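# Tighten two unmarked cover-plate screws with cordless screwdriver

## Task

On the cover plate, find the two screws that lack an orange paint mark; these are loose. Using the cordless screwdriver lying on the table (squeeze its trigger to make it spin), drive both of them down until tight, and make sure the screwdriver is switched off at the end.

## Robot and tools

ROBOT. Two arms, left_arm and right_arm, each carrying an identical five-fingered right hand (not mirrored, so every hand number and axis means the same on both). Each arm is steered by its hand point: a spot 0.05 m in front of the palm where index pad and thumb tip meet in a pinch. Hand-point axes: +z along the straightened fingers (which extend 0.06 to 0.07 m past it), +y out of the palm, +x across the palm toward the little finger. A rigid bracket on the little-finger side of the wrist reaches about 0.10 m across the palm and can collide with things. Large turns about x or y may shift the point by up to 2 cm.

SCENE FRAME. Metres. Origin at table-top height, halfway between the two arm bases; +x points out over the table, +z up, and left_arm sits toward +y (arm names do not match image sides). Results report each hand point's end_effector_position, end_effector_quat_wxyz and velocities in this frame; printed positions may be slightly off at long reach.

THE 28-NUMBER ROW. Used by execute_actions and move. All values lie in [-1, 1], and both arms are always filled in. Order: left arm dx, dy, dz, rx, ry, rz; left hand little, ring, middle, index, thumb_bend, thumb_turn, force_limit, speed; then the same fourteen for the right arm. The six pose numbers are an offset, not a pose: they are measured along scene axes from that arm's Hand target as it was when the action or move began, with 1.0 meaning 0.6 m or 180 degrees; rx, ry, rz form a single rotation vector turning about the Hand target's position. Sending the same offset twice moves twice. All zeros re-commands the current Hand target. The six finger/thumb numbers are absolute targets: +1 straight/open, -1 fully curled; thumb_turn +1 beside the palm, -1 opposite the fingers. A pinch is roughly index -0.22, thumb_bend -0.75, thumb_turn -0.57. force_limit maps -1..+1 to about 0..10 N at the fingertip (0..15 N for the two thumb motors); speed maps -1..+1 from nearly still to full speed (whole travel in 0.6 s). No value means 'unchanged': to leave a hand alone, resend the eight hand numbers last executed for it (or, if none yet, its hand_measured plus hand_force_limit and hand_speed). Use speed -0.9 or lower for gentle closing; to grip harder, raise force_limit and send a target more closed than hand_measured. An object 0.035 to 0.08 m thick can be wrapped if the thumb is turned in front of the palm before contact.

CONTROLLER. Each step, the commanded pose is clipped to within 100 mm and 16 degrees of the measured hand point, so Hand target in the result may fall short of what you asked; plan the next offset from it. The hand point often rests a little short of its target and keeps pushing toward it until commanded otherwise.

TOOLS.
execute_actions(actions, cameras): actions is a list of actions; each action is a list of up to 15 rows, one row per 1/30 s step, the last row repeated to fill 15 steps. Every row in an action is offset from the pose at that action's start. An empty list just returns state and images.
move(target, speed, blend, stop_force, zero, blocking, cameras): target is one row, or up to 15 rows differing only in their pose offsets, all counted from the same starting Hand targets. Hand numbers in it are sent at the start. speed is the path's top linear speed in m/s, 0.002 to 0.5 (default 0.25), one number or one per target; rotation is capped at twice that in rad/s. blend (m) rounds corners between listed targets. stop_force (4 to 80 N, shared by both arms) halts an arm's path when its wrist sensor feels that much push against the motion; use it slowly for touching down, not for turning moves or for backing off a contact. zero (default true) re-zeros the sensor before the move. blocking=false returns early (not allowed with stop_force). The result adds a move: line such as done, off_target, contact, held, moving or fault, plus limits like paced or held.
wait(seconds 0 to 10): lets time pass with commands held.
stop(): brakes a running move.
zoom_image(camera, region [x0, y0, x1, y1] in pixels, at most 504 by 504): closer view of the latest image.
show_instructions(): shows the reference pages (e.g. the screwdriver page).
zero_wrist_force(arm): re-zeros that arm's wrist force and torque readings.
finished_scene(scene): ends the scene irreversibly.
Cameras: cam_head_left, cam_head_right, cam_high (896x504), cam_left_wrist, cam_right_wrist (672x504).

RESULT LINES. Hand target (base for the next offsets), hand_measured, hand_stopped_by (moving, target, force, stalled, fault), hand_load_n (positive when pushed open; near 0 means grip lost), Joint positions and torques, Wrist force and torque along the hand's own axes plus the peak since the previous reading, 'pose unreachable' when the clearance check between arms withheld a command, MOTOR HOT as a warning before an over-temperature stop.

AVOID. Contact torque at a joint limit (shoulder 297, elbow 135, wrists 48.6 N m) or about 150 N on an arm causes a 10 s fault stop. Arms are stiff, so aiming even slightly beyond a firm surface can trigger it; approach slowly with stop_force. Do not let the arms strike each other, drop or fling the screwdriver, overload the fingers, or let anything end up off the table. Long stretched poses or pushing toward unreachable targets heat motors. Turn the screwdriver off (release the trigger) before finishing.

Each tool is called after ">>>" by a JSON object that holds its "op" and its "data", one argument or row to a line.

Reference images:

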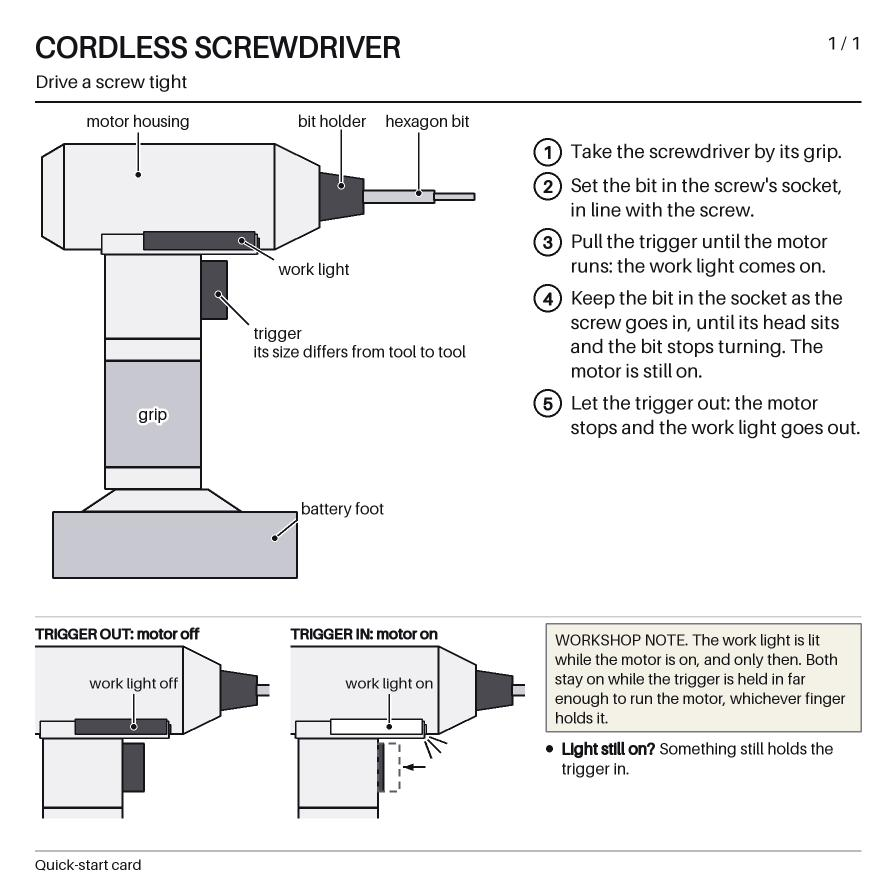

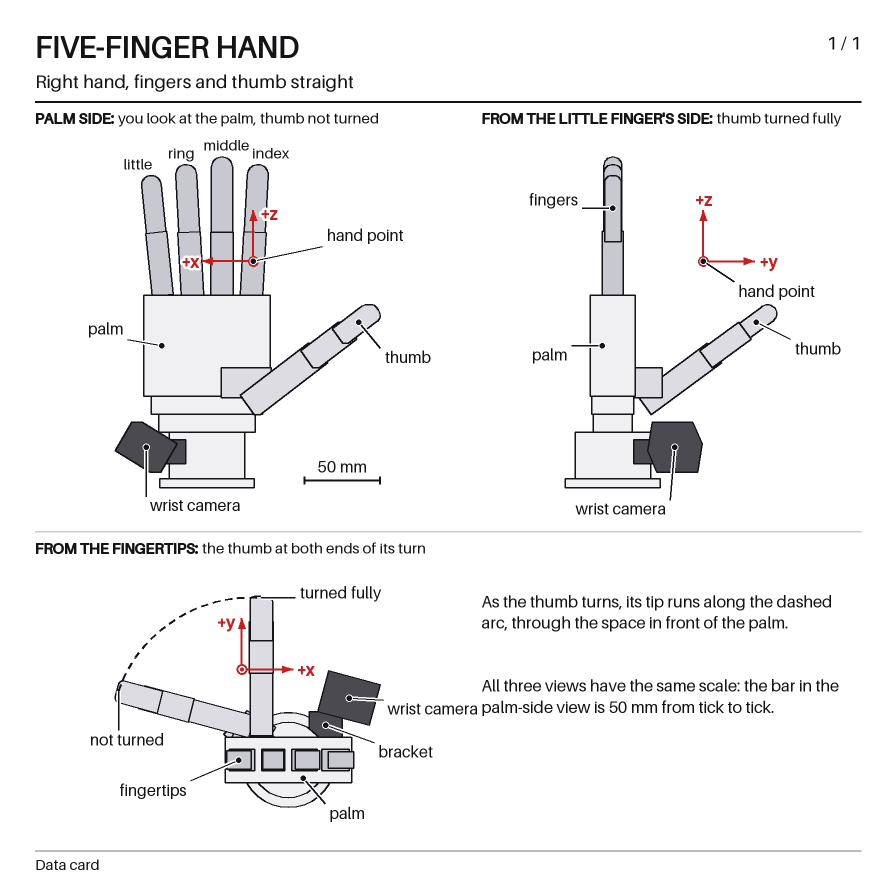

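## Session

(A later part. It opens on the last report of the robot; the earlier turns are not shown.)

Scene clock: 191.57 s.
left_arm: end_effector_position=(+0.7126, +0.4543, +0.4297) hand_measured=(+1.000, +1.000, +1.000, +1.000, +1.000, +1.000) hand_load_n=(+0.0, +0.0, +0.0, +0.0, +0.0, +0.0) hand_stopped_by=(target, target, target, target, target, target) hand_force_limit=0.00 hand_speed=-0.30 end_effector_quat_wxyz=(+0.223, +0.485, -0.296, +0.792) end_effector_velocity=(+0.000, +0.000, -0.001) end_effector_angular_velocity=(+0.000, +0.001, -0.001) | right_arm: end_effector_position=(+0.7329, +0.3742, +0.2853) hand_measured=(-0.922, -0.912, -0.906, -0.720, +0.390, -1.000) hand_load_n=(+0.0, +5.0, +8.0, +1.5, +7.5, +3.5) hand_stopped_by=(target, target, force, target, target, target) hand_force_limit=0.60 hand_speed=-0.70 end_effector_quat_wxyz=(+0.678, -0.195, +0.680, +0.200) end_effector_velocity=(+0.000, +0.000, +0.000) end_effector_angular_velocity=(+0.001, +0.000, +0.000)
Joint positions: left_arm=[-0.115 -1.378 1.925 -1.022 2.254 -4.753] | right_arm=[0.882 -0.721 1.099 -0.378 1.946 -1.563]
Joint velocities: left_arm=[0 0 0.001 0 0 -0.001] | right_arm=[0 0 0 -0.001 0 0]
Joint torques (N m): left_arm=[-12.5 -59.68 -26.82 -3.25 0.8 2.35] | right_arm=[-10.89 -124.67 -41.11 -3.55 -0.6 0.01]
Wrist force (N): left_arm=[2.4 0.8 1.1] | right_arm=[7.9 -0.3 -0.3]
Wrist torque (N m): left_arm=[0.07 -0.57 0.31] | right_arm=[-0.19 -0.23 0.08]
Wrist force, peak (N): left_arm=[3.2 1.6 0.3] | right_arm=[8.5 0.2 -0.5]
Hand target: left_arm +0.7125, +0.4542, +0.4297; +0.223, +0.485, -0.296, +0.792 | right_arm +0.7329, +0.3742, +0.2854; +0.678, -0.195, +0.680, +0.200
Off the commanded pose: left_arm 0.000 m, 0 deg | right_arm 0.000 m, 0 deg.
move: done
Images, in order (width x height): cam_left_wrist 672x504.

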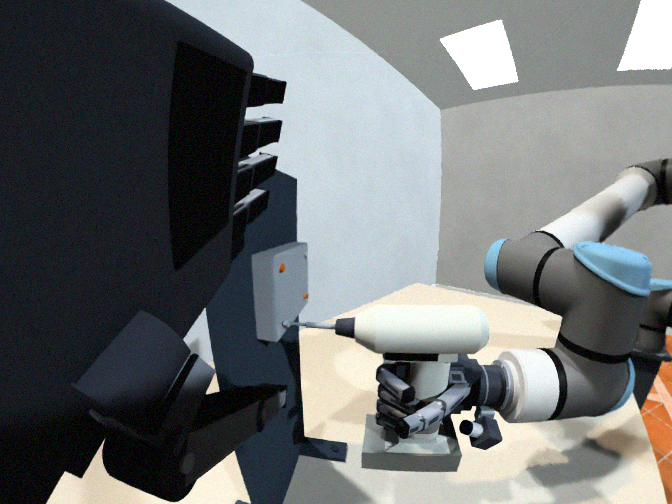

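>>> {"op": "zoom_image", "data": {
  "camera": "cam_left_wrist",
  "region": [278, 312, 302, 332]
}}

>>> {"op": "zoom_image", "data": {
  "camera": "cam_left_wrist",
  "region": [282, 312, 330, 352]
}}

Scaled by 21.000 from the camera's 672x504 image, which has a finer 960x720 frame.

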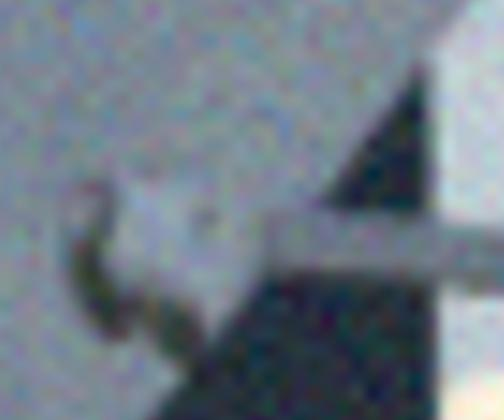

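Scaled by 10.500 from the camera's 672x504 image, which has a finer 960x720 frame.

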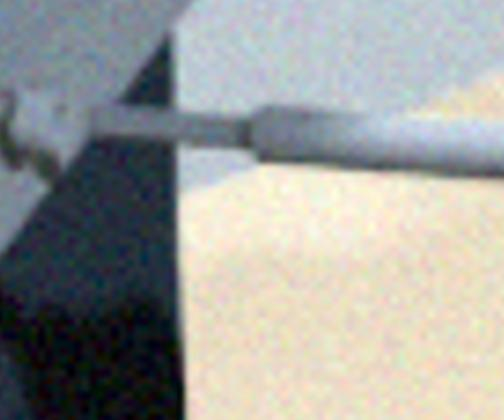

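>>> {"op": "move", "data": {
  "target": [0,0,0,0,0,0, 1, 1, 1, 1, 1, 1, 0.0, -0.3, 0, 0, 0, 0, 0, 0, -0.922, -0.914, -0.908, -0.92, 0.382, -1, 0.6, -0.7],
  "cameras": []
}}

>>> {"op": "move", "data": {
  "target": [0,0,0,0,0,0, 1, 1, 1, 1, 1, 1, 0.0, -0.3, 0.0211, 0.0134, 0, 0, 0, 0, -0.922, -0.914, -0.908, -0.92, 0.382, -1, 0.6, -0.7],
  "cameras": ["cam_left_wrist"],
  "speed": 0.005,
  "stop_force": 6
}}

>>> {"op": "zoom_image", "data": {
  "camera": "cam_left_wrist",
  "region": [250, 230, 370, 350]
}}

>>> {"op": "zoom_image", "data": {
  "camera": "cam_left_wrist",
  "region": [278, 312, 302, 332]
}}

Scene clock: 192.87 s.
left_arm: end_effector_position=(+0.7125, +0.4542, +0.4297) hand_measured=(+1.000, +1.000, +1.000, +1.000, +1.000, +1.000) hand_load_n=(+0.0, +0.0, +0.0, +0.0, +0.0, +0.0) hand_stopped_by=(target, target, target, target, target, target) hand_force_limit=0.00 hand_speed=-0.30 end_effector_quat_wxyz=(+0.223, +0.485, -0.296, +0.792) end_effector_velocity=(+0.000, +0.000, +0.000) end_effector_angular_velocity=(-0.001, +0.001, +0.000) | right_arm: end_effector_position=(+0.7329, +0.3742, +0.2854) hand_measured=(-0.922, -0.912, -0.906, -0.898, +0.390, -1.000) hand_load_n=(+0.0, +4.5, +7.0, +9.5, +7.0, +3.0) hand_stopped_by=(target, target, force, force, target, target) hand_force_limit=0.60 hand_speed=-0.70 end_effector_quat_wxyz=(+0.678, -0.195, +0.680, +0.200) end_effector_velocity=(+0.000, +0.000, +0.000) end_effector_angular_velocity=(+0.000, +0.000, +0.000)
Joint positions: left_arm=[-0.115 -1.378 1.926 -1.022 2.254 -4.753] | right_arm=[0.882 -0.721 1.099 -0.378 1.946 -1.563]
Joint velocities: left_arm=[0 0 0 0 0 -0.001] | right_arm=[0 0 0 0 0 0]
Joint torques (N m): left_arm=[-13.39 -67.26 -30.96 -5.38 1.16 0.85] | right_arm=[1.66 -130.4 -42.5 -6.33 0.75 0.52]
Wrist force (N): left_arm=[2.3 1.4 1.0] | right_arm=[7.9 -0.2 -0.5]
Wrist torque (N m): left_arm=[0.16 -0.56 0.32] | right_arm=[-0.18 -0.24 0.10]
Wrist force, peak (N): left_arm=[2.7 1.5 0.8] | right_arm=[8.4 -0.2 -0.6]
Hand target: left_arm +0.7125, +0.4542, +0.4297; +0.223, +0.485, -0.296, +0.792 | right_arm +0.7329, +0.3742, +0.2854; +0.678, -0.195, +0.680, +0.200
Off the commanded pose: left_arm 0.000 m, 0 deg | right_arm 0.000 m, 0 deg.
move: done
No camera images: "cameras" was empty.

Scene clock: 195.67 s.
left_arm: end_effector_position=(+0.7125, +0.4542, +0.4297) hand_measured=(+1.000, +1.000, +1.000, +1.000, +1.000, +1.000) hand_load_n=(+0.0, +0.0, +0.0, +0.0, +0.0, +0.0) hand_stopped_by=(target, target, target, target, target, target) hand_force_limit=0.00 hand_speed=-0.30 end_effector_quat_wxyz=(+0.223, +0.485, -0.296, +0.792) end_effector_velocity=(+0.000, +0.001, +0.000) end_effector_angular_velocity=(-0.001, +0.000, +0.001) | right_arm: end_effector_position=(+0.7405, +0.3791, +0.2854) hand_measured=(-0.922, -0.912, -0.906, -0.898, +0.390, -1.000) hand_load_n=(+0.0, +4.0, +6.5, +8.5, +7.5, +2.5) hand_stopped_by=(target, target, force, force, target, target) hand_force_limit=0.60 hand_speed=-0.70 end_effector_quat_wxyz=(+0.678, -0.195, +0.680, +0.200) end_effector_velocity=(+0.000, +0.000, +0.001) end_effector_angular_velocity=(+0.000, +0.000, +0.000)
Joint positions: left_arm=[-0.115 -1.378 1.926 -1.022 2.254 -4.753] | right_arm=[0.878 -0.707 1.074 -0.366 1.942 -1.563]
Joint velocities: left_arm=[0.001 0 0 0 0 -0.001] | right_arm=[0 -0.001 0 0.002 0 0]
Joint torques (N m): left_arm=[-8.78 -70.46 -37.52 -0.74 0.15 -1.88] | right_arm=[1.86 -132.29 -41.94 -6.33 1.57 0.47]
Wrist force (N): left_arm=[2.1 1.2 1.2] | right_arm=[8.5 0.1 -1.9]
Wrist torque (N m): left_arm=[0.12 -0.53 0.31] | right_arm=[-0.13 -0.27 0.10]
Wrist force, peak (N): left_arm=[2.7 1.7 1.3] | right_arm=[12.2 0.1 -10.8]
Hand target: left_arm +0.7125, +0.4542, +0.4297; +0.223, +0.485, -0.296, +0.792 | right_arm +0.7405, +0.3791, +0.2854; +0.678, -0.195, +0.680, +0.200
Off the commanded pose: left_arm 0.000 m, 0 deg | right_arm 0.006 m, 0 deg.
move: contact (right_arm)
Images, in order (width x height): cam_left_wrist 672x504.

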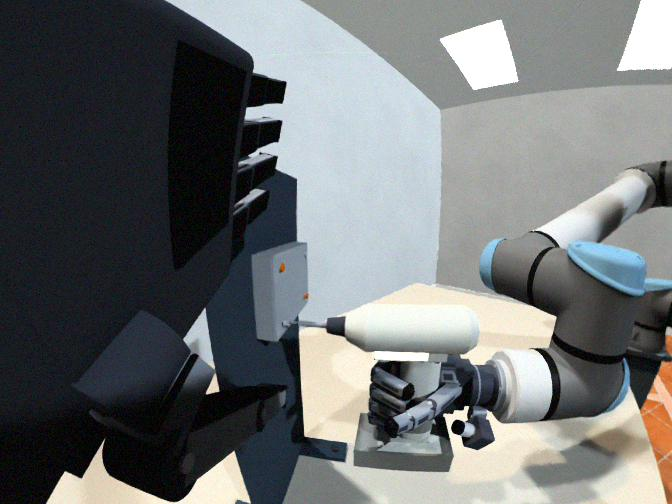

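Scaled by 4.200 from the camera's 672x504 image, which has a finer 960x720 frame.

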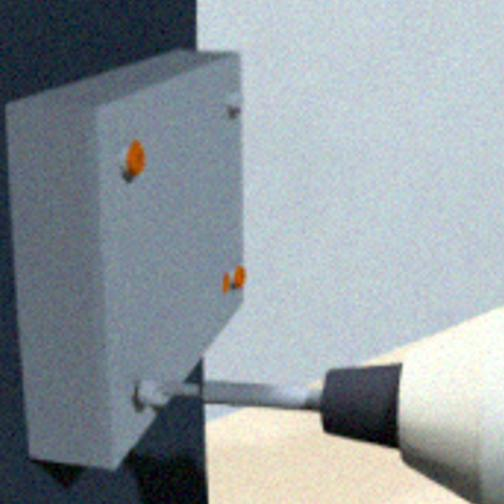

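Scaled by 21.000 from the camera's 672x504 image, which has a finer 960x720 frame.

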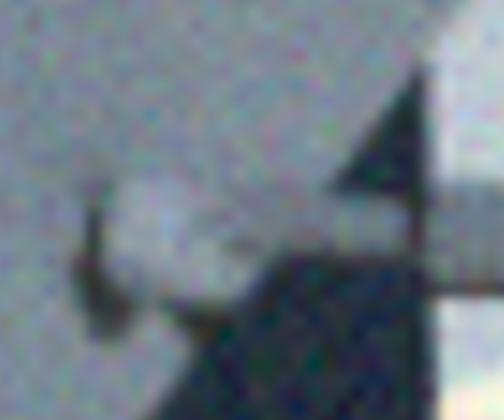

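>>> {"op": "move", "data": {
  "target": [0,0,0,0,0,0, 1, 1, 1, 1, 1, 1, 0.0, -0.3, 0.0211, 0.0134, 0, 0, 0, 0, -0.922, -0.914, -0.908, -0.92, 0.382, -1, 0.6, -0.7],
  "cameras": ["cam_left_wrist"],
  "speed": 0.003,
  "stop_force": 6
}}

>>> {"op": "zoom_image", "data": {
  "camera": "cam_left_wrist",
  "region": [250, 230, 370, 350]
}}

>>> {"op": "zoom_image", "data": {
  "camera": "cam_left_wrist",
  "region": [278, 312, 302, 332]
}}

Scene clock: 196.73 s.
left_arm: end_effector_position=(+0.7125, +0.4542, +0.4297) hand_measured=(+1.000, +1.000, +1.000, +1.000, +1.000, +1.000) hand_load_n=(+0.0, +0.0, +0.0, +0.0, +0.0, +0.0) hand_stopped_by=(target, target, target, target, target, target) hand_force_limit=0.00 hand_speed=-0.30 end_effector_quat_wxyz=(+0.223, +0.485, -0.296, +0.792) end_effector_velocity=(+0.000, +0.001, -0.001) end_effector_angular_velocity=(+0.000, +0.001, +0.001) | right_arm: end_effector_position=(+0.7406, +0.3791, +0.2854) hand_measured=(-0.922, -0.912, -0.906, -0.898, +0.390, -1.000) hand_load_n=(+0.0, +4.0, +6.5, +8.5, +7.5, +2.5) hand_stopped_by=(target, target, force, force, target, target) hand_force_limit=0.60 hand_speed=-0.70 end_effector_quat_wxyz=(+0.678, -0.195, +0.680, +0.200) end_effector_velocity=(+0.000, +0.000, +0.001) end_effector_angular_velocity=(+0.000, +0.000, +0.000)
Joint positions: left_arm=[-0.115 -1.378 1.926 -1.022 2.254 -4.753] | right_arm=[0.878 -0.707 1.073 -0.366 1.942 -1.563]
Joint velocities: left_arm=[0.002 0.001 0 0 0 0] | right_arm=[0 -0.001 0 0 0 0]
Joint torques (N m): left_arm=[-14.53 -67.4 -42.94 -0.64 -0.03 -1.74] | right_arm=[-0.15 -132.45 -43.74 -7.22 0.99 0.39]
Wrist force (N): left_arm=[2.2 1.4 1.0] | right_arm=[9.5 0.6 -5.4]
Wrist torque (N m): left_arm=[0.15 -0.55 0.32] | right_arm=[-0.05 -0.26 0.10]
Wrist force, peak (N): left_arm=[2.7 1.4 1.1] | right_arm=[12.5 -0.1 -11.4]
Hand target: left_arm +0.7125, +0.4542, +0.4297; +0.223, +0.485, -0.296, +0.792 | right_arm +0.7406, +0.3791, +0.2854; +0.678, -0.195, +0.680, +0.200
Off the commanded pose: left_arm 0.000 m, 0 deg | right_arm 0.015 m, 0 deg.
move: contact (right_arm)
Images, in order (width x height): cam_left_wrist 672x504.

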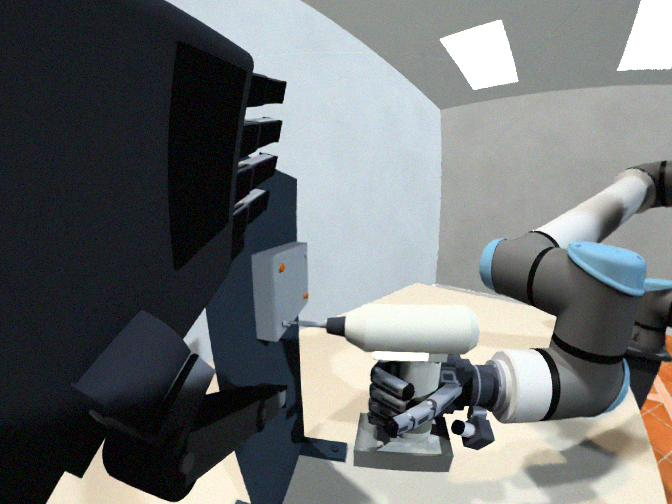

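Scaled by 4.200 from the camera's 672x504 image, which has a finer 960x720 frame.

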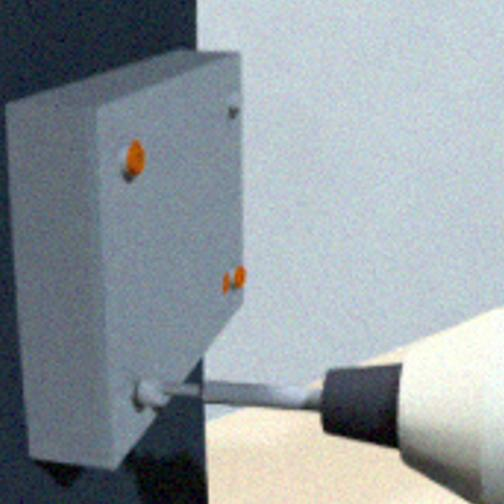

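Scaled by 21.000 from the camera's 672x504 image, which has a finer 960x720 frame.

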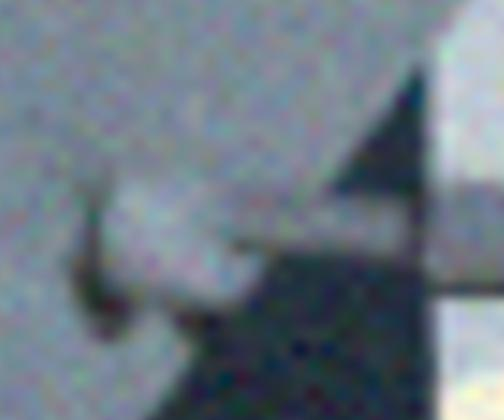

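>>> {"op": "wait", "data": {
  "seconds": 0.13,
  "cameras": ["cam_left_wrist"]
}}

>>> {"op": "zoom_image", "data": {
  "camera": "cam_left_wrist",
  "region": [278, 305, 338, 345]
}}

>>> {"op": "wait", "data": {
  "seconds": 0.1,
  "cameras": ["cam_left_wrist"]
}}

>>> {"op": "zoom_image", "data": {
  "camera": "cam_left_wrist",
  "region": [278, 305, 338, 345]
}}

>>> {"op": "wait", "data": {
  "seconds": 0.2,
  "cameras": ["cam_left_wrist", "cam_high"]
}}

>>> {"op": "zoom_image", "data": {
  "camera": "cam_left_wrist",
  "region": [278, 305, 338, 345]
}}

>>> {"op": "zoom_image", "data": {
  "camera": "cam_high",
  "region": [390, 150, 470, 220]
}}

Scene clock: 197.30 s.
left_arm: end_effector_position=(+0.7125, +0.4542, +0.4297) hand_measured=(+1.000, +1.000, +1.000, +1.000, +1.000, +1.000) hand_load_n=(+0.0, +0.0, -0.5, +0.0, +0.0, +0.0) hand_stopped_by=(target, target, target, target, target, target) hand_force_limit=0.00 hand_speed=-0.30 end_effector_quat_wxyz=(+0.223, +0.485, -0.296, +0.792) end_effector_velocity=(+0.000, +0.000, +0.000) end_effector_angular_velocity=(+0.001, +0.000, +0.000) | right_arm: end_effector_position=(+0.7406, +0.3791, +0.2854) hand_measured=(-0.922, -0.912, -0.906, -0.898, +0.390, -1.000) hand_load_n=(+0.0, +3.5, +6.5, +8.5, +7.5, +2.5) hand_stopped_by=(target, target, force, force, target, target) hand_force_limit=0.60 hand_speed=-0.70 end_effector_quat_wxyz=(+0.678, -0.195, +0.680, +0.200) end_effector_velocity=(+0.000, +0.000, -0.001) end_effector_angular_velocity=(-0.001, +0.001, +0.000)
Joint positions: left_arm=[-0.115 -1.378 1.926 -1.022 2.254 -4.753] | right_arm=[0.878 -0.707 1.073 -0.366 1.942 -1.563]
Joint velocities: left_arm=[0 0 0 0.001 0 0.001] | right_arm=[0 0.001 0 0 0 0]
Joint torques (N m): left_arm=[-14.85 -66.27 -43.09 -0.33 -0.64 -2.26] | right_arm=[-0.02 -132.51 -44.36 -6.39 1.49 0.43]
Wrist force (N): left_arm=[2.4 1.2 0.7] | right_arm=[9.7 0.8 -5.0]
Wrist torque (N m): left_arm=[0.14 -0.56 0.32] | right_arm=[-0.02 -0.32 0.13]
Wrist force, peak (N): left_arm=[2.4 1.3 1.1] | right_arm=[10.1 0.5 -5.4]
Hand target: left_arm +0.7125, +0.4542, +0.4297; +0.223, +0.485, -0.296, +0.792 | right_arm +0.7406, +0.3791, +0.2854; +0.678, -0.195, +0.680, +0.200
Off the commanded pose: left_arm 0.000 m, 0 deg | right_arm 0.015 m, 0 deg.
wait: 0.13 s; at rest from the start
Images, in order (width x height): cam_left_wrist 672x504.

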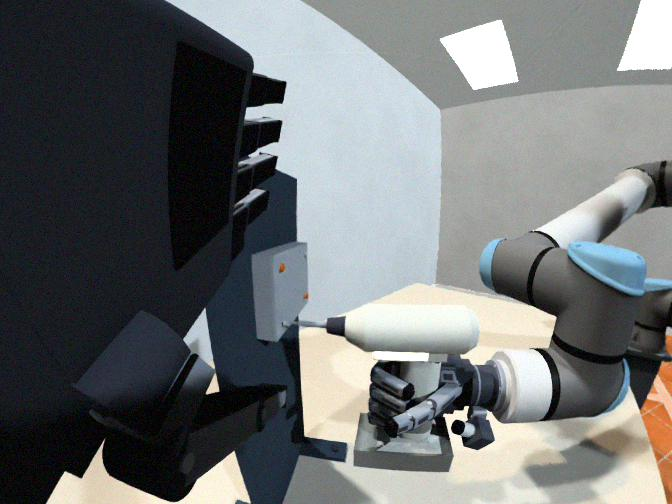

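Scaled by 8.400 from the camera's 672x504 image, which has a finer 960x720 frame.

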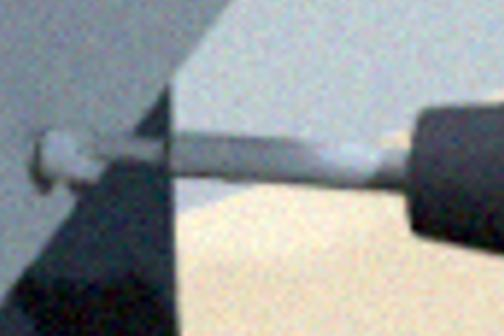

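Scene clock: 197.40 s.
left_arm: end_effector_position=(+0.7125, +0.4542, +0.4297) hand_measured=(+1.000, +1.000, +1.000, +1.000, +1.000, +1.000) hand_load_n=(+0.0, +0.0, +0.0, +0.0, +0.0, +0.0) hand_stopped_by=(target, target, target, target, target, target) hand_force_limit=0.00 hand_speed=-0.30 end_effector_quat_wxyz=(+0.223, +0.485, -0.296, +0.792) end_effector_velocity=(+0.000, +0.000, +0.000) end_effector_angular_velocity=(+0.000, +0.000, +0.000) | right_arm: end_effector_position=(+0.7406, +0.3791, +0.2854) hand_measured=(-0.922, -0.912, -0.906, -0.898, +0.390, -1.000) hand_load_n=(+0.0, +3.5, +6.0, +8.5, +7.5, +2.5) hand_stopped_by=(target, target, force, force, target, target) hand_force_limit=0.60 hand_speed=-0.70 end_effector_quat_wxyz=(+0.678, -0.195, +0.680, +0.200) end_effector_velocity=(+0.000, +0.000, +0.000) end_effector_angular_velocity=(+0.000, +0.000, +0.000)
Joint positions: left_arm=[-0.115 -1.378 1.926 -1.022 2.254 -4.753] | right_arm=[0.878 -0.707 1.073 -0.366 1.942 -1.563]
Joint velocities: left_arm=[0 -0.001 0 0 0 0] | right_arm=[0 0 0 0 0 0]
Joint torques (N m): left_arm=[-9.39 -66.08 -43.64 -0.31 -0.74 -1.72] | right_arm=[0.21 -132.45 -44.35 -6.32 1.72 0.43]
Wrist force (N): left_arm=[2.3 1.3 1.0] | right_arm=[9.3 1.0 -4.7]
Wrist torque (N m): left_arm=[0.15 -0.56 0.32] | right_arm=[0.01 -0.27 0.12]
Wrist force, peak (N): left_arm=[2.3 1.0 1.4] | right_arm=[10.0 0.0 -4.7]
Hand target: left_arm +0.7125, +0.4542, +0.4297; +0.223, +0.485, -0.296, +0.792 | right_arm +0.7406, +0.3791, +0.2854; +0.678, -0.195, +0.680, +0.200
Off the commanded pose: left_arm 0.000 m, 0 deg | right_arm 0.015 m, 0 deg.
wait: 0.10 s; no rest
Images, in order (width x height): cam_left_wrist 672x504.

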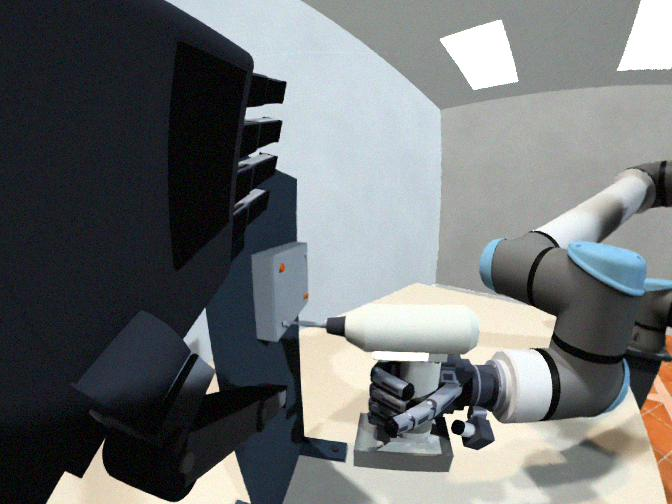

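Scaled by 8.400 from the camera's 672x504 image, which has a finer 960x720 frame.

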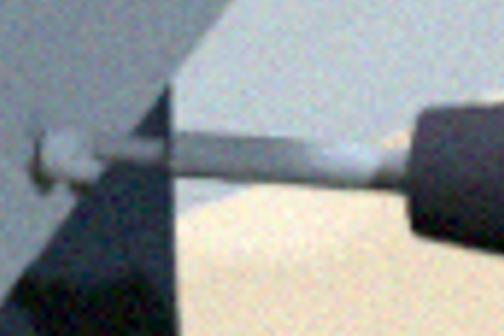

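Scene clock: 197.60 s.
left_arm: end_effector_position=(+0.7125, +0.4542, +0.4297) hand_measured=(+1.000, +1.000, +1.000, +1.000, +1.000, +1.000) hand_load_n=(+0.0, +0.0, +0.0, +0.0, +0.0, +0.0) hand_stopped_by=(target, target, target, target, target, target) hand_force_limit=0.00 hand_speed=-0.30 end_effector_quat_wxyz=(+0.223, +0.485, -0.296, +0.792) end_effector_velocity=(+0.000, +0.000, -0.001) end_effector_angular_velocity=(+0.000, +0.000, +0.000) | right_arm: end_effector_position=(+0.7406, +0.3791, +0.2854) hand_measured=(-0.922, -0.912, -0.906, -0.898, +0.390, -1.000) hand_load_n=(+0.0, +4.0, +6.0, +8.5, +8.0, +2.5) hand_stopped_by=(target, target, force, force, target, target) hand_force_limit=0.60 hand_speed=-0.70 end_effector_quat_wxyz=(+0.678, -0.195, +0.680, +0.200) end_effector_velocity=(+0.000, +0.000, +0.001) end_effector_angular_velocity=(+0.001, +0.000, +0.000)
Joint positions: left_arm=[-0.115 -1.378 1.926 -1.022 2.254 -4.753] | right_arm=[0.878 -0.707 1.073 -0.366 1.942 -1.563]
Joint velocities: left_arm=[0 0.001 0 0 0 0] | right_arm=[0 -0.001 0 0 0 0]
Joint torques (N m): left_arm=[-12.44 -65.49 -43.2 -0.91 -0.84 -1.77] | right_arm=[-0.46 -131.67 -44.16 -5.96 1.45 0.31]
Wrist force (N): left_arm=[2.5 1.2 1.3] | right_arm=[9.3 0.8 -4.5]
Wrist torque (N m): left_arm=[0.12 -0.60 0.32] | right_arm=[-0.03 -0.28 0.11]
Wrist force, peak (N): left_arm=[2.5 1.2 1.3] | right_arm=[10.0 0.5 -5.1]
Hand target: left_arm +0.7125, +0.4542, +0.4297; +0.223, +0.485, -0.296, +0.792 | right_arm +0.7406, +0.3791, +0.2854; +0.678, -0.195, +0.680, +0.200
Off the commanded pose: left_arm 0.000 m, 0 deg | right_arm 0.015 m, 0 deg.
wait: 0.20 s; at rest by 0.17 s
Images, in order (width x height): cam_high 896x504, cam_left_wrist 672x504.

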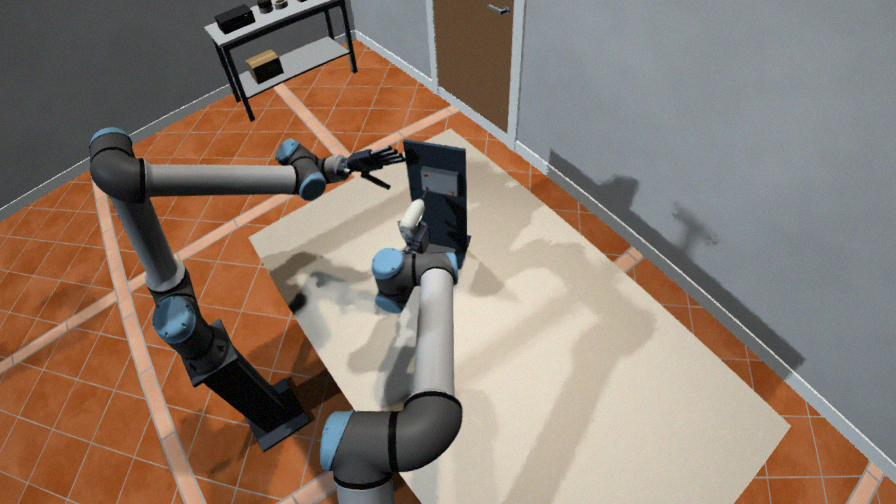

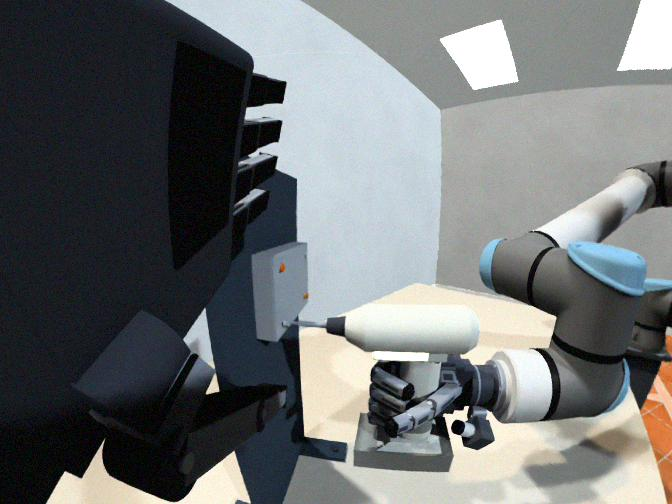

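Scaled by 8.400 from the camera's 672x504 image, which has a finer 960x720 frame.

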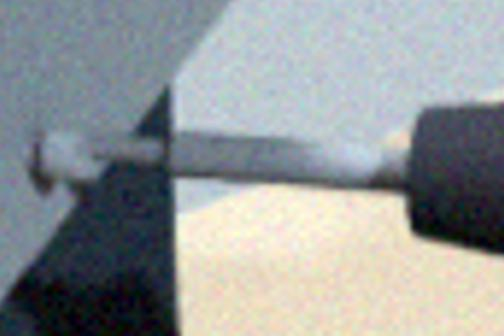

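Scaled by 6.300.

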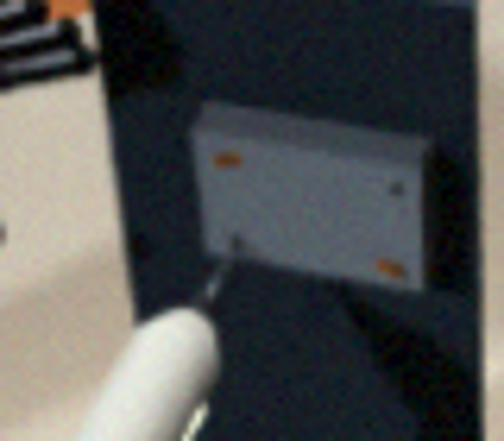

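>>> {"op": "zoom_image", "data": {
  "camera": "cam_left_wrist",
  "region": [270, 305, 312, 340]
}}

Scaled by 12.000 from the camera's 672x504 image, which has a finer 960x720 frame.

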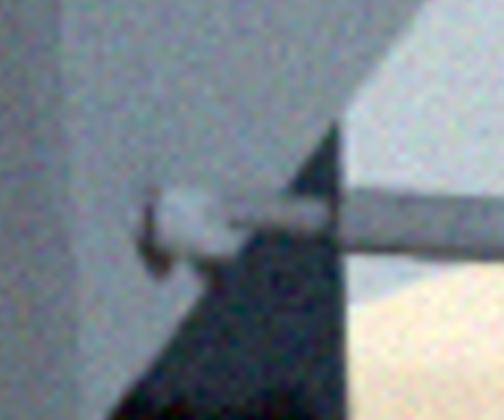

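>>> {"op": "move", "data": {
  "target": [0,0,0,0,0,0, 1, 1, 1, 1, 1, 1, 0.0, -0.3, 0.0018, -0.0028, 0, 0, 0, 0, -0.922, -0.914, -0.908, -0.92, 0.382, -1, 0.6, -0.7],
  "cameras": ["cam_left_wrist"],
  "speed": 0.004,
  "stop_force": 5
}}

>>> {"op": "zoom_image", "data": {
  "camera": "cam_left_wrist",
  "region": [270, 305, 312, 340]
}}

Scene clock: 199.63 s.
left_arm: end_effector_position=(+0.7125, +0.4542, +0.4297) hand_measured=(+1.000, +1.000, +1.000, +1.000, +1.000, +1.000) hand_load_n=(+0.0, +0.0, +0.0, +0.0, +0.0, +0.0) hand_stopped_by=(target, target, target, target, target, target) hand_force_limit=0.00 hand_speed=-0.30 end_effector_quat_wxyz=(+0.223, +0.485, -0.296, +0.792) end_effector_velocity=(+0.000, +0.000, +0.000) end_effector_angular_velocity=(+0.000, +0.001, +0.000) | right_arm: end_effector_position=(+0.7417, +0.3774, +0.2854) hand_measured=(-0.922, -0.912, -0.906, -0.898, +0.390, -1.000) hand_load_n=(+0.0, +3.5, +6.5, +8.5, +7.5, +2.5) hand_stopped_by=(target, target, force, force, target, target) hand_force_limit=0.60 hand_speed=-0.70 end_effector_quat_wxyz=(+0.678, -0.195, +0.680, +0.200) end_effector_velocity=(+0.000, +0.000, +0.001) end_effector_angular_velocity=(+0.000, +0.000, +0.000)
Joint positions: left_arm=[-0.115 -1.378 1.926 -1.022 2.254 -4.753] | right_arm=[0.877 -0.709 1.077 -0.367 1.94 -1.563]
Joint velocities: left_arm=[0 0 0 0 0 -0.001] | right_arm=[0 -0.001 0 0.001 0 0]
Joint torques (N m): left_arm=[-14.43 -67.49 -50.76 -0.92 -0.94 -2.14] | right_arm=[-5.35 -120.63 -50.81 -4.65 0.65 0.62]
Wrist force (N): left_arm=[2.2 1.3 1.1] | right_arm=[8.3 0.1 -0.5]
Wrist torque (N m): left_arm=[0.15 -0.55 0.32] | right_arm=[-0.12 -0.29 0.12]
Wrist force, peak (N): left_arm=[2.6 1.7 1.1] | right_arm=[10.1 0.6 -5.1]
Hand target: left_arm +0.7125, +0.4542, +0.4297; +0.223, +0.485, -0.296, +0.792 | right_arm +0.7417, +0.3775, +0.2854; +0.678, -0.195, +0.680, +0.200
Off the commanded pose: left_arm 0.000 m, 0 deg | right_arm 0.000 m, 0 deg.
move: done
Images, in order (width x height): cam_left_wrist 672x504.

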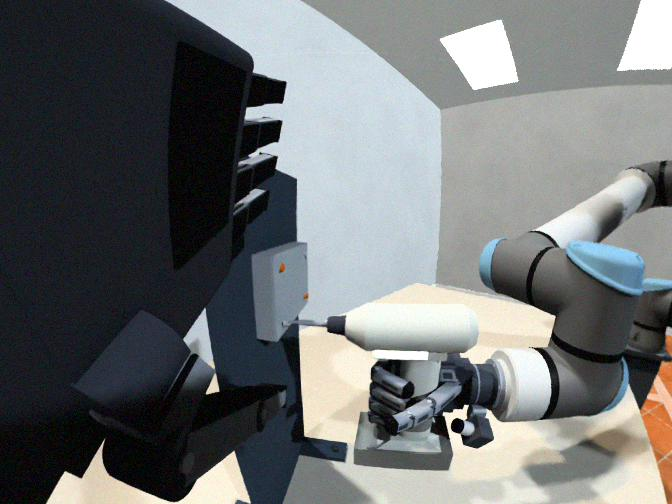

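Scaled by 12.000 from the camera's 672x504 image, which has a finer 960x720 frame.

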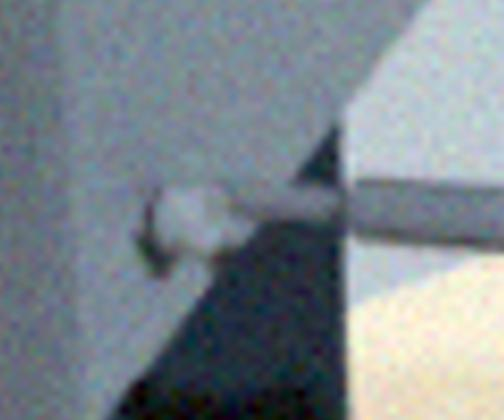

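>>> {"op": "move", "data": {
  "target": [0,0,0,0,0,0, 1, 1, 1, 1, 1, 1, 0.0, -0.3, 0,0, 0, 0, 0, 0, -0.922, -0.914, -0.908, -0.72, 0.382, -1, 0.6, -0.7],
  "cameras": []
}}

>>> {"op": "move", "data": {
  "target": [0,0,0,0,0,0, 1, 1, 1, 1, 1, 1, 0.0, -0.3, -0.009, 0.014, 0, 0, 0, 0, -0.922, -0.914, -0.908, -0.72, 0.382, -1, 0.6, -0.7],
  "cameras": ["cam_left_wrist"],
  "speed": 0.004,
  "stop_force": 4
}}

>>> {"op": "zoom_image", "data": {
  "camera": "cam_left_wrist",
  "region": [270, 305, 312, 340]
}}

Scene clock: 200.60 s.
left_arm: end_effector_position=(+0.7125, +0.4542, +0.4297) hand_measured=(+1.000, +1.000, +1.000, +1.000, +1.000, +1.000) hand_load_n=(+0.0, +0.0, +0.0, +0.0, +0.0, +0.0) hand_stopped_by=(target, target, target, target, target, target) hand_force_limit=0.00 hand_speed=-0.30 end_effector_quat_wxyz=(+0.223, +0.485, -0.296, +0.792) end_effector_velocity=(+0.000, +0.000, -0.001) end_effector_angular_velocity=(+0.001, -0.001, +0.000) | right_arm: end_effector_position=(+0.7417, +0.3774, +0.2854) hand_measured=(-0.922, -0.912, -0.906, -0.720, +0.390, -1.000) hand_load_n=(+0.0, +3.5, +6.5, +1.0, +7.5, +2.5) hand_stopped_by=(target, target, force, target, target, target) hand_force_limit=0.60 hand_speed=-0.70 end_effector_quat_wxyz=(+0.678, -0.195, +0.680, +0.200) end_effector_velocity=(+0.000, +0.000, -0.001) end_effector_angular_velocity=(+0.000, +0.000, +0.000)
Joint positions: left_arm=[-0.115 -1.378 1.926 -1.022 2.254 -4.753] | right_arm=[0.877 -0.709 1.077 -0.367 1.94 -1.563]
Joint velocities: left_arm=[0 0.001 0 -0.001 0.001 0.001] | right_arm=[0 0.001 0 -0.001 0 0]
Joint torques (N m): left_arm=[-14.29 -68.13 -50.44 -1.24 -1.19 -1.96] | right_arm=[6.73 -114.63 -51.08 -1.99 0.98 0.46]
Wrist force (N): left_arm=[2.4 1.5 1.0] | right_arm=[7.8 0.0 -2.0]
Wrist torque (N m): left_arm=[0.17 -0.57 0.33] | right_arm=[-0.05 -0.31 0.11]
Wrist force, peak (N): left_arm=[2.6 1.2 1.3] | right_arm=[8.6 -0.1 -1.0]
Hand target: left_arm +0.7125, +0.4542, +0.4297; +0.223, +0.485, -0.296, +0.792 | right_arm +0.7417, +0.3775, +0.2854; +0.678, -0.195, +0.680, +0.200
Off the commanded pose: left_arm 0.000 m, 0 deg | right_arm 0.000 m, 0 deg.
move: done
No camera images: "cameras" was empty.

Scene clock: 204.10 s.
left_arm: end_effector_position=(+0.7125, +0.4542, +0.4297) hand_measured=(+1.000, +1.000, +1.000, +1.000, +1.000, +1.000) hand_load_n=(+0.0, +0.0, +0.0, +0.0, -0.5, +0.0) hand_stopped_by=(target, target, target, target, target, target) hand_force_limit=0.00 hand_speed=-0.30 end_effector_quat_wxyz=(+0.223, +0.485, -0.296, +0.792) end_effector_velocity=(+0.000, -0.001, +0.000) end_effector_angular_velocity=(+0.000, +0.000, -0.001) | right_arm: end_effector_position=(+0.7370, +0.3848, +0.2854) hand_measured=(-0.922, -0.912, -0.906, -0.720, +0.390, -1.000) hand_load_n=(+1.0, +5.0, +7.5, +0.0, +7.0, +2.5) hand_stopped_by=(target, target, force, target, target, target) hand_force_limit=0.60 hand_speed=-0.70 end_effector_quat_wxyz=(+0.678, -0.195, +0.680, +0.200) end_effector_velocity=(+0.000, +0.000, -0.001) end_effector_angular_velocity=(-0.001, +0.001, +0.000)
Joint positions: left_arm=[-0.115 -1.378 1.926 -1.022 2.254 -4.753] | right_arm=[0.885 -0.701 1.062 -0.361 1.949 -1.563]
Joint velocities: left_arm=[-0.001 0 0 0 0 0] | right_arm=[0 0.001 0 0.001 0 0]
Joint torques (N m): left_arm=[-8.51 -65.86 -48.62 -1.88 -1.49 -1.75] | right_arm=[-15.56 -131.16 -43.12 -6.4 -1.62 -1.43]
Wrist force (N): left_arm=[2.1 1.4 1.0] | right_arm=[7.8 -1.6 -5.9]
Wrist torque (N m): left_arm=[0.17 -0.52 0.30] | right_arm=[0.21 -0.45 0.18]
Wrist force, peak (N): left_arm=[2.9 1.4 0.8] | right_arm=[10.7 -4.2 -9.1]
Hand target: left_arm +0.7125, +0.4542, +0.4297; +0.223, +0.485, -0.296, +0.792 | right_arm +0.7370, +0.3848, +0.2854; +0.678, -0.195, +0.680, +0.200
Off the commanded pose: left_arm 0.000 m, 0 deg | right_arm 0.001 m, 0 deg.
move: contact (right_arm)
Images, in order (width x height): cam_left_wrist 672x504.

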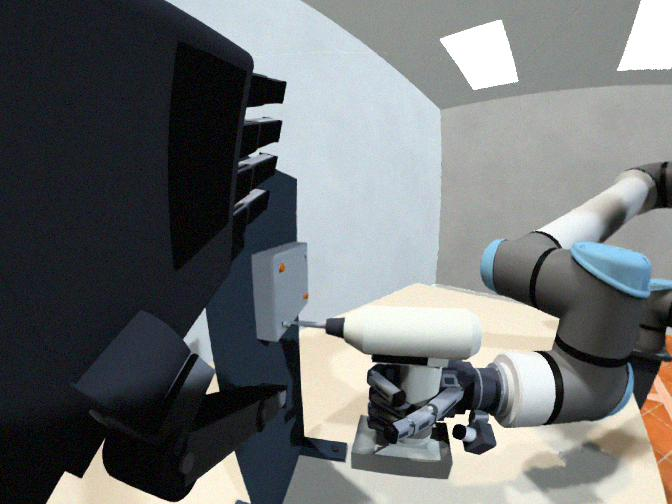

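Scaled by 12.000 from the camera's 672x504 image, which has a finer 960x720 frame.

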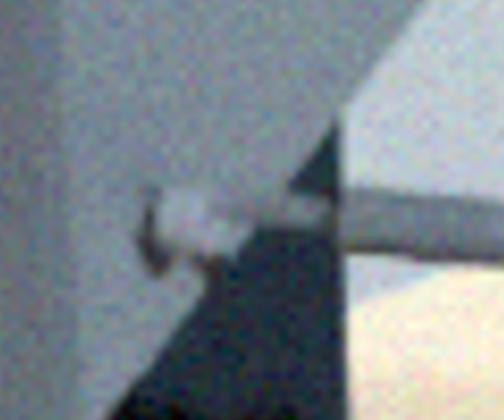

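>>> {"op": "move", "data": {
  "target": [0,0,0,0,0,0, 1, 1, 1, 1, 1, 1, 0.0, -0.3, 0.0050, -0.0078, 0, 0, 0, 0, -0.922, -0.914, -0.908, -0.72, 0.382, -1, 0.6, -0.7],
  "cameras": ["cam_left_wrist", "cam_high"],
  "speed": 0.01
}}

>>> {"op": "zoom_image", "data": {
  "camera": "cam_left_wrist",
  "region": [270, 305, 312, 340]
}}

>>> {"op": "zoom_image", "data": {
  "camera": "cam_high",
  "region": [390, 150, 470, 220]
}}

Scene clock: 205.33 s.
left_arm: end_effector_position=(+0.7125, +0.4542, +0.4297) hand_measured=(+1.000, +1.000, +1.000, +1.000, +1.000, +1.000) hand_load_n=(+0.0, +0.0, +0.0, +0.0, +0.0, +0.0) hand_stopped_by=(target, target, target, target, target, target) hand_force_limit=0.00 hand_speed=-0.30 end_effector_quat_wxyz=(+0.223, +0.485, -0.296, +0.792) end_effector_velocity=(+0.000, -0.001, +0.000) end_effector_angular_velocity=(+0.000, +0.001, +0.000) | right_arm: end_effector_position=(+0.7401, +0.3800, +0.2855) hand_measured=(-0.922, -0.912, -0.906, -0.720, +0.390, -1.000) hand_load_n=(+2.0, +6.0, +9.0, +0.0, +3.5, +0.0) hand_stopped_by=(target, target, force, target, target, target) hand_force_limit=0.60 hand_speed=-0.70 end_effector_quat_wxyz=(+0.678, -0.195, +0.680, +0.200) end_effector_velocity=(+0.000, +0.000, -0.001) end_effector_angular_velocity=(+0.000, +0.000, +0.000)
Joint positions: left_arm=[-0.115 -1.378 1.926 -1.022 2.254 -4.753] | right_arm=[0.879 -0.706 1.071 -0.365 1.943 -1.563]
Joint velocities: left_arm=[-0.001 0 0 0 -0.001 0] | right_arm=[0 0.001 0 0 0 0]
Joint torques (N m): left_arm=[-11.21 -66.73 -48.97 -1.74 -2.06 -1.48] | right_arm=[-5.07 -117.83 -49.73 -5.38 0.56 -0.12]
Wrist force (N): left_arm=[2.5 1.6 0.7] | right_arm=[7.9 1.4 -4.7]
Wrist torque (N m): left_arm=[0.22 -0.57 0.34] | right_arm=[-0.17 -0.46 0.02]
Wrist force, peak (N): left_arm=[2.6 1.7 1.2] | right_arm=[10.5 2.0 -10.1]
Hand target: left_arm +0.7125, +0.4542, +0.4297; +0.223, +0.485, -0.296, +0.792 | right_arm +0.7400, +0.3801, +0.2854; +0.678, -0.195, +0.680, +0.200
Off the commanded pose: left_arm 0.000 m, 0 deg | right_arm 0.000 m, 0 deg.
move: done
Images, in order (width x height): cam_high 896x504, cam_left_wrist 672x504.

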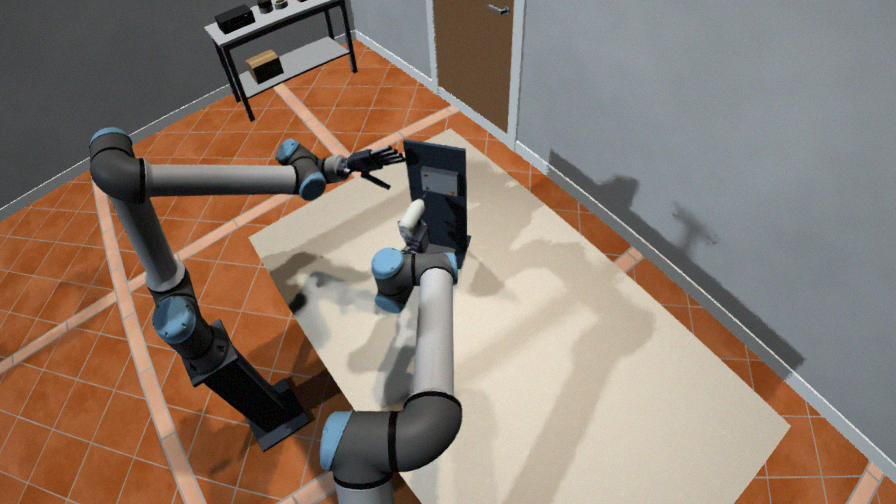

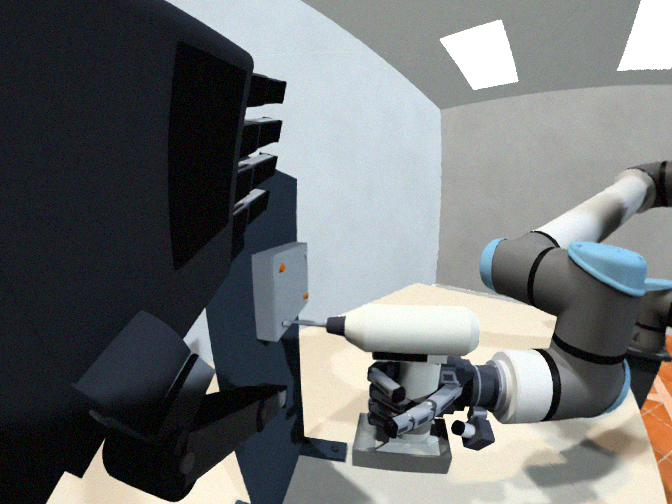

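Scaled by 12.000 from the camera's 672x504 image, which has a finer 960x720 frame.

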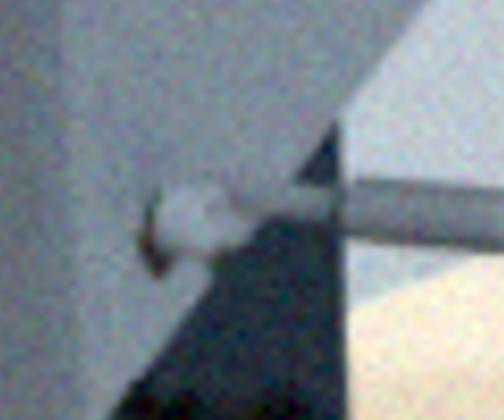

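Scaled by 6.300.

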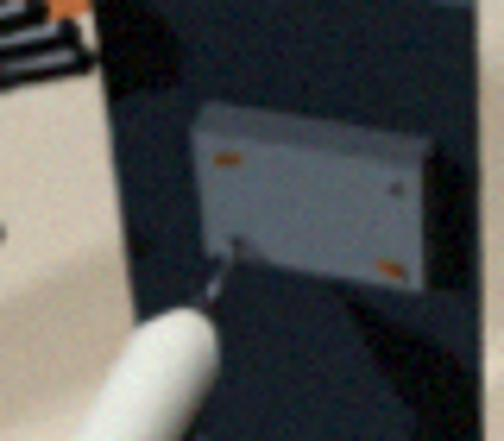

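>>> {"op": "move", "data": {
  "target": [0,0,0,0,0,0,1,1,1,1,1,1,0.0,-0.3,-0.0211,-0.0134,0,0,0,0,-0.922,-0.914,-0.908,-0.72,0.382,-1,0.6,-0.7],
  "speed": 0.03,
  "cameras": ["cam_left_wrist", "cam_high"]
}}

>>> {"op": "zoom_image", "data": {
  "camera": "cam_left_wrist",
  "region": [250, 230, 370, 350]
}}

Scene clock: 207.27 s.
left_arm: end_effector_position=(+0.7125, +0.4542, +0.4297) hand_measured=(+1.000, +1.000, +1.000, +1.000, +1.000, +1.000) hand_load_n=(+0.0, +0.0, +0.0, +0.0, +0.0, +0.0) hand_stopped_by=(target, target, target, target, target, target) hand_force_limit=0.00 hand_speed=-0.30 end_effector_quat_wxyz=(+0.223, +0.485, -0.296, +0.792) end_effector_velocity=(+0.000, +0.000, +0.000) end_effector_angular_velocity=(-0.002, +0.001, +0.000) | right_arm: end_effector_position=(+0.7272, +0.3721, +0.2855) hand_measured=(-0.922, -0.912, -0.906, -0.720, +0.388, -1.000) hand_load_n=(+1.0, +6.0, +9.5, +0.5, +3.0, +1.5) hand_stopped_by=(target, target, force, target, target, target) hand_force_limit=0.60 hand_speed=-0.70 end_effector_quat_wxyz=(+0.678, -0.195, +0.680, +0.200) end_effector_velocity=(+0.000, +0.001, +0.002) end_effector_angular_velocity=(+0.001, -0.001, +0.000)
Joint positions: left_arm=[-0.115 -1.378 1.926 -1.022 2.254 -4.753] | right_arm=[0.885 -0.728 1.113 -0.385 1.949 -1.563]
Joint velocities: left_arm=[0.001 0 0 0 0 -0.002] | right_arm=[0 0 -0.003 0.001 0 0]
Joint torques (N m): left_arm=[-10.6 -65.12 -47.85 -2.14 -1.59 -2.06] | right_arm=[-3.43 -111.17 -51.85 -2.03 -0.05 -0.05]
Wrist force (N): left_arm=[2.4 1.4 0.8] | right_arm=[8.4 0.1 -0.8]
Wrist torque (N m): left_arm=[0.18 -0.57 0.33] | right_arm=[-0.10 -0.29 0.13]
Wrist force, peak (N): left_arm=[2.8 1.5 0.9] | right_arm=[8.6 1.5 -5.9]
Hand target: left_arm +0.7125, +0.4542, +0.4297; +0.223, +0.485, -0.296, +0.792 | right_arm +0.7273, +0.3720, +0.2854; +0.678, -0.195, +0.680, +0.200
Off the commanded pose: left_arm 0.000 m, 0 deg | right_arm 0.000 m, 0 deg.
move: done
Images, in order (width x height): cam_high 896x504, cam_left_wrist 672x504.

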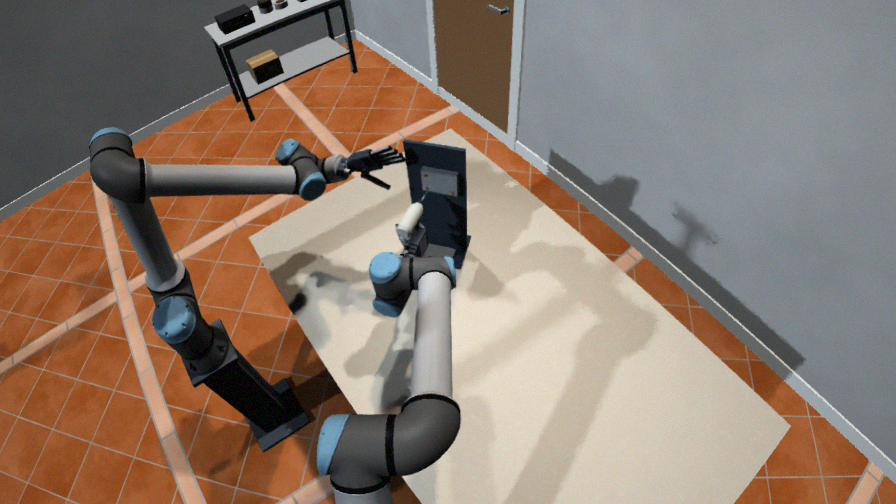

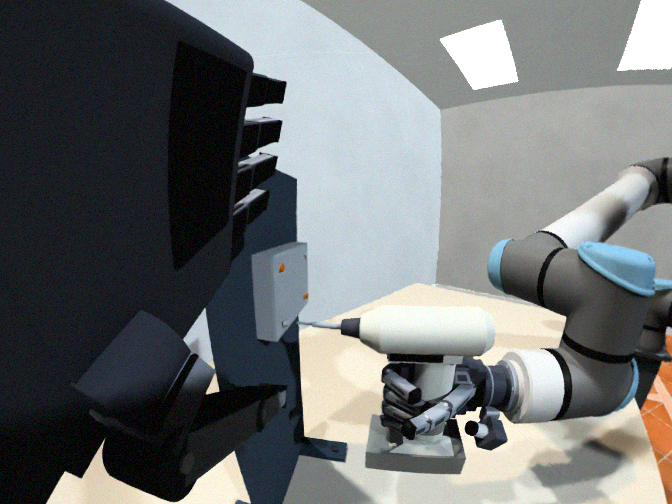

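Scaled by 4.200 from the camera's 672x504 image, which has a finer 960x720 frame.

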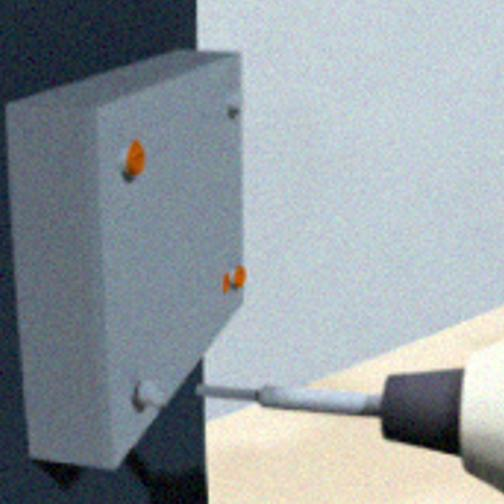

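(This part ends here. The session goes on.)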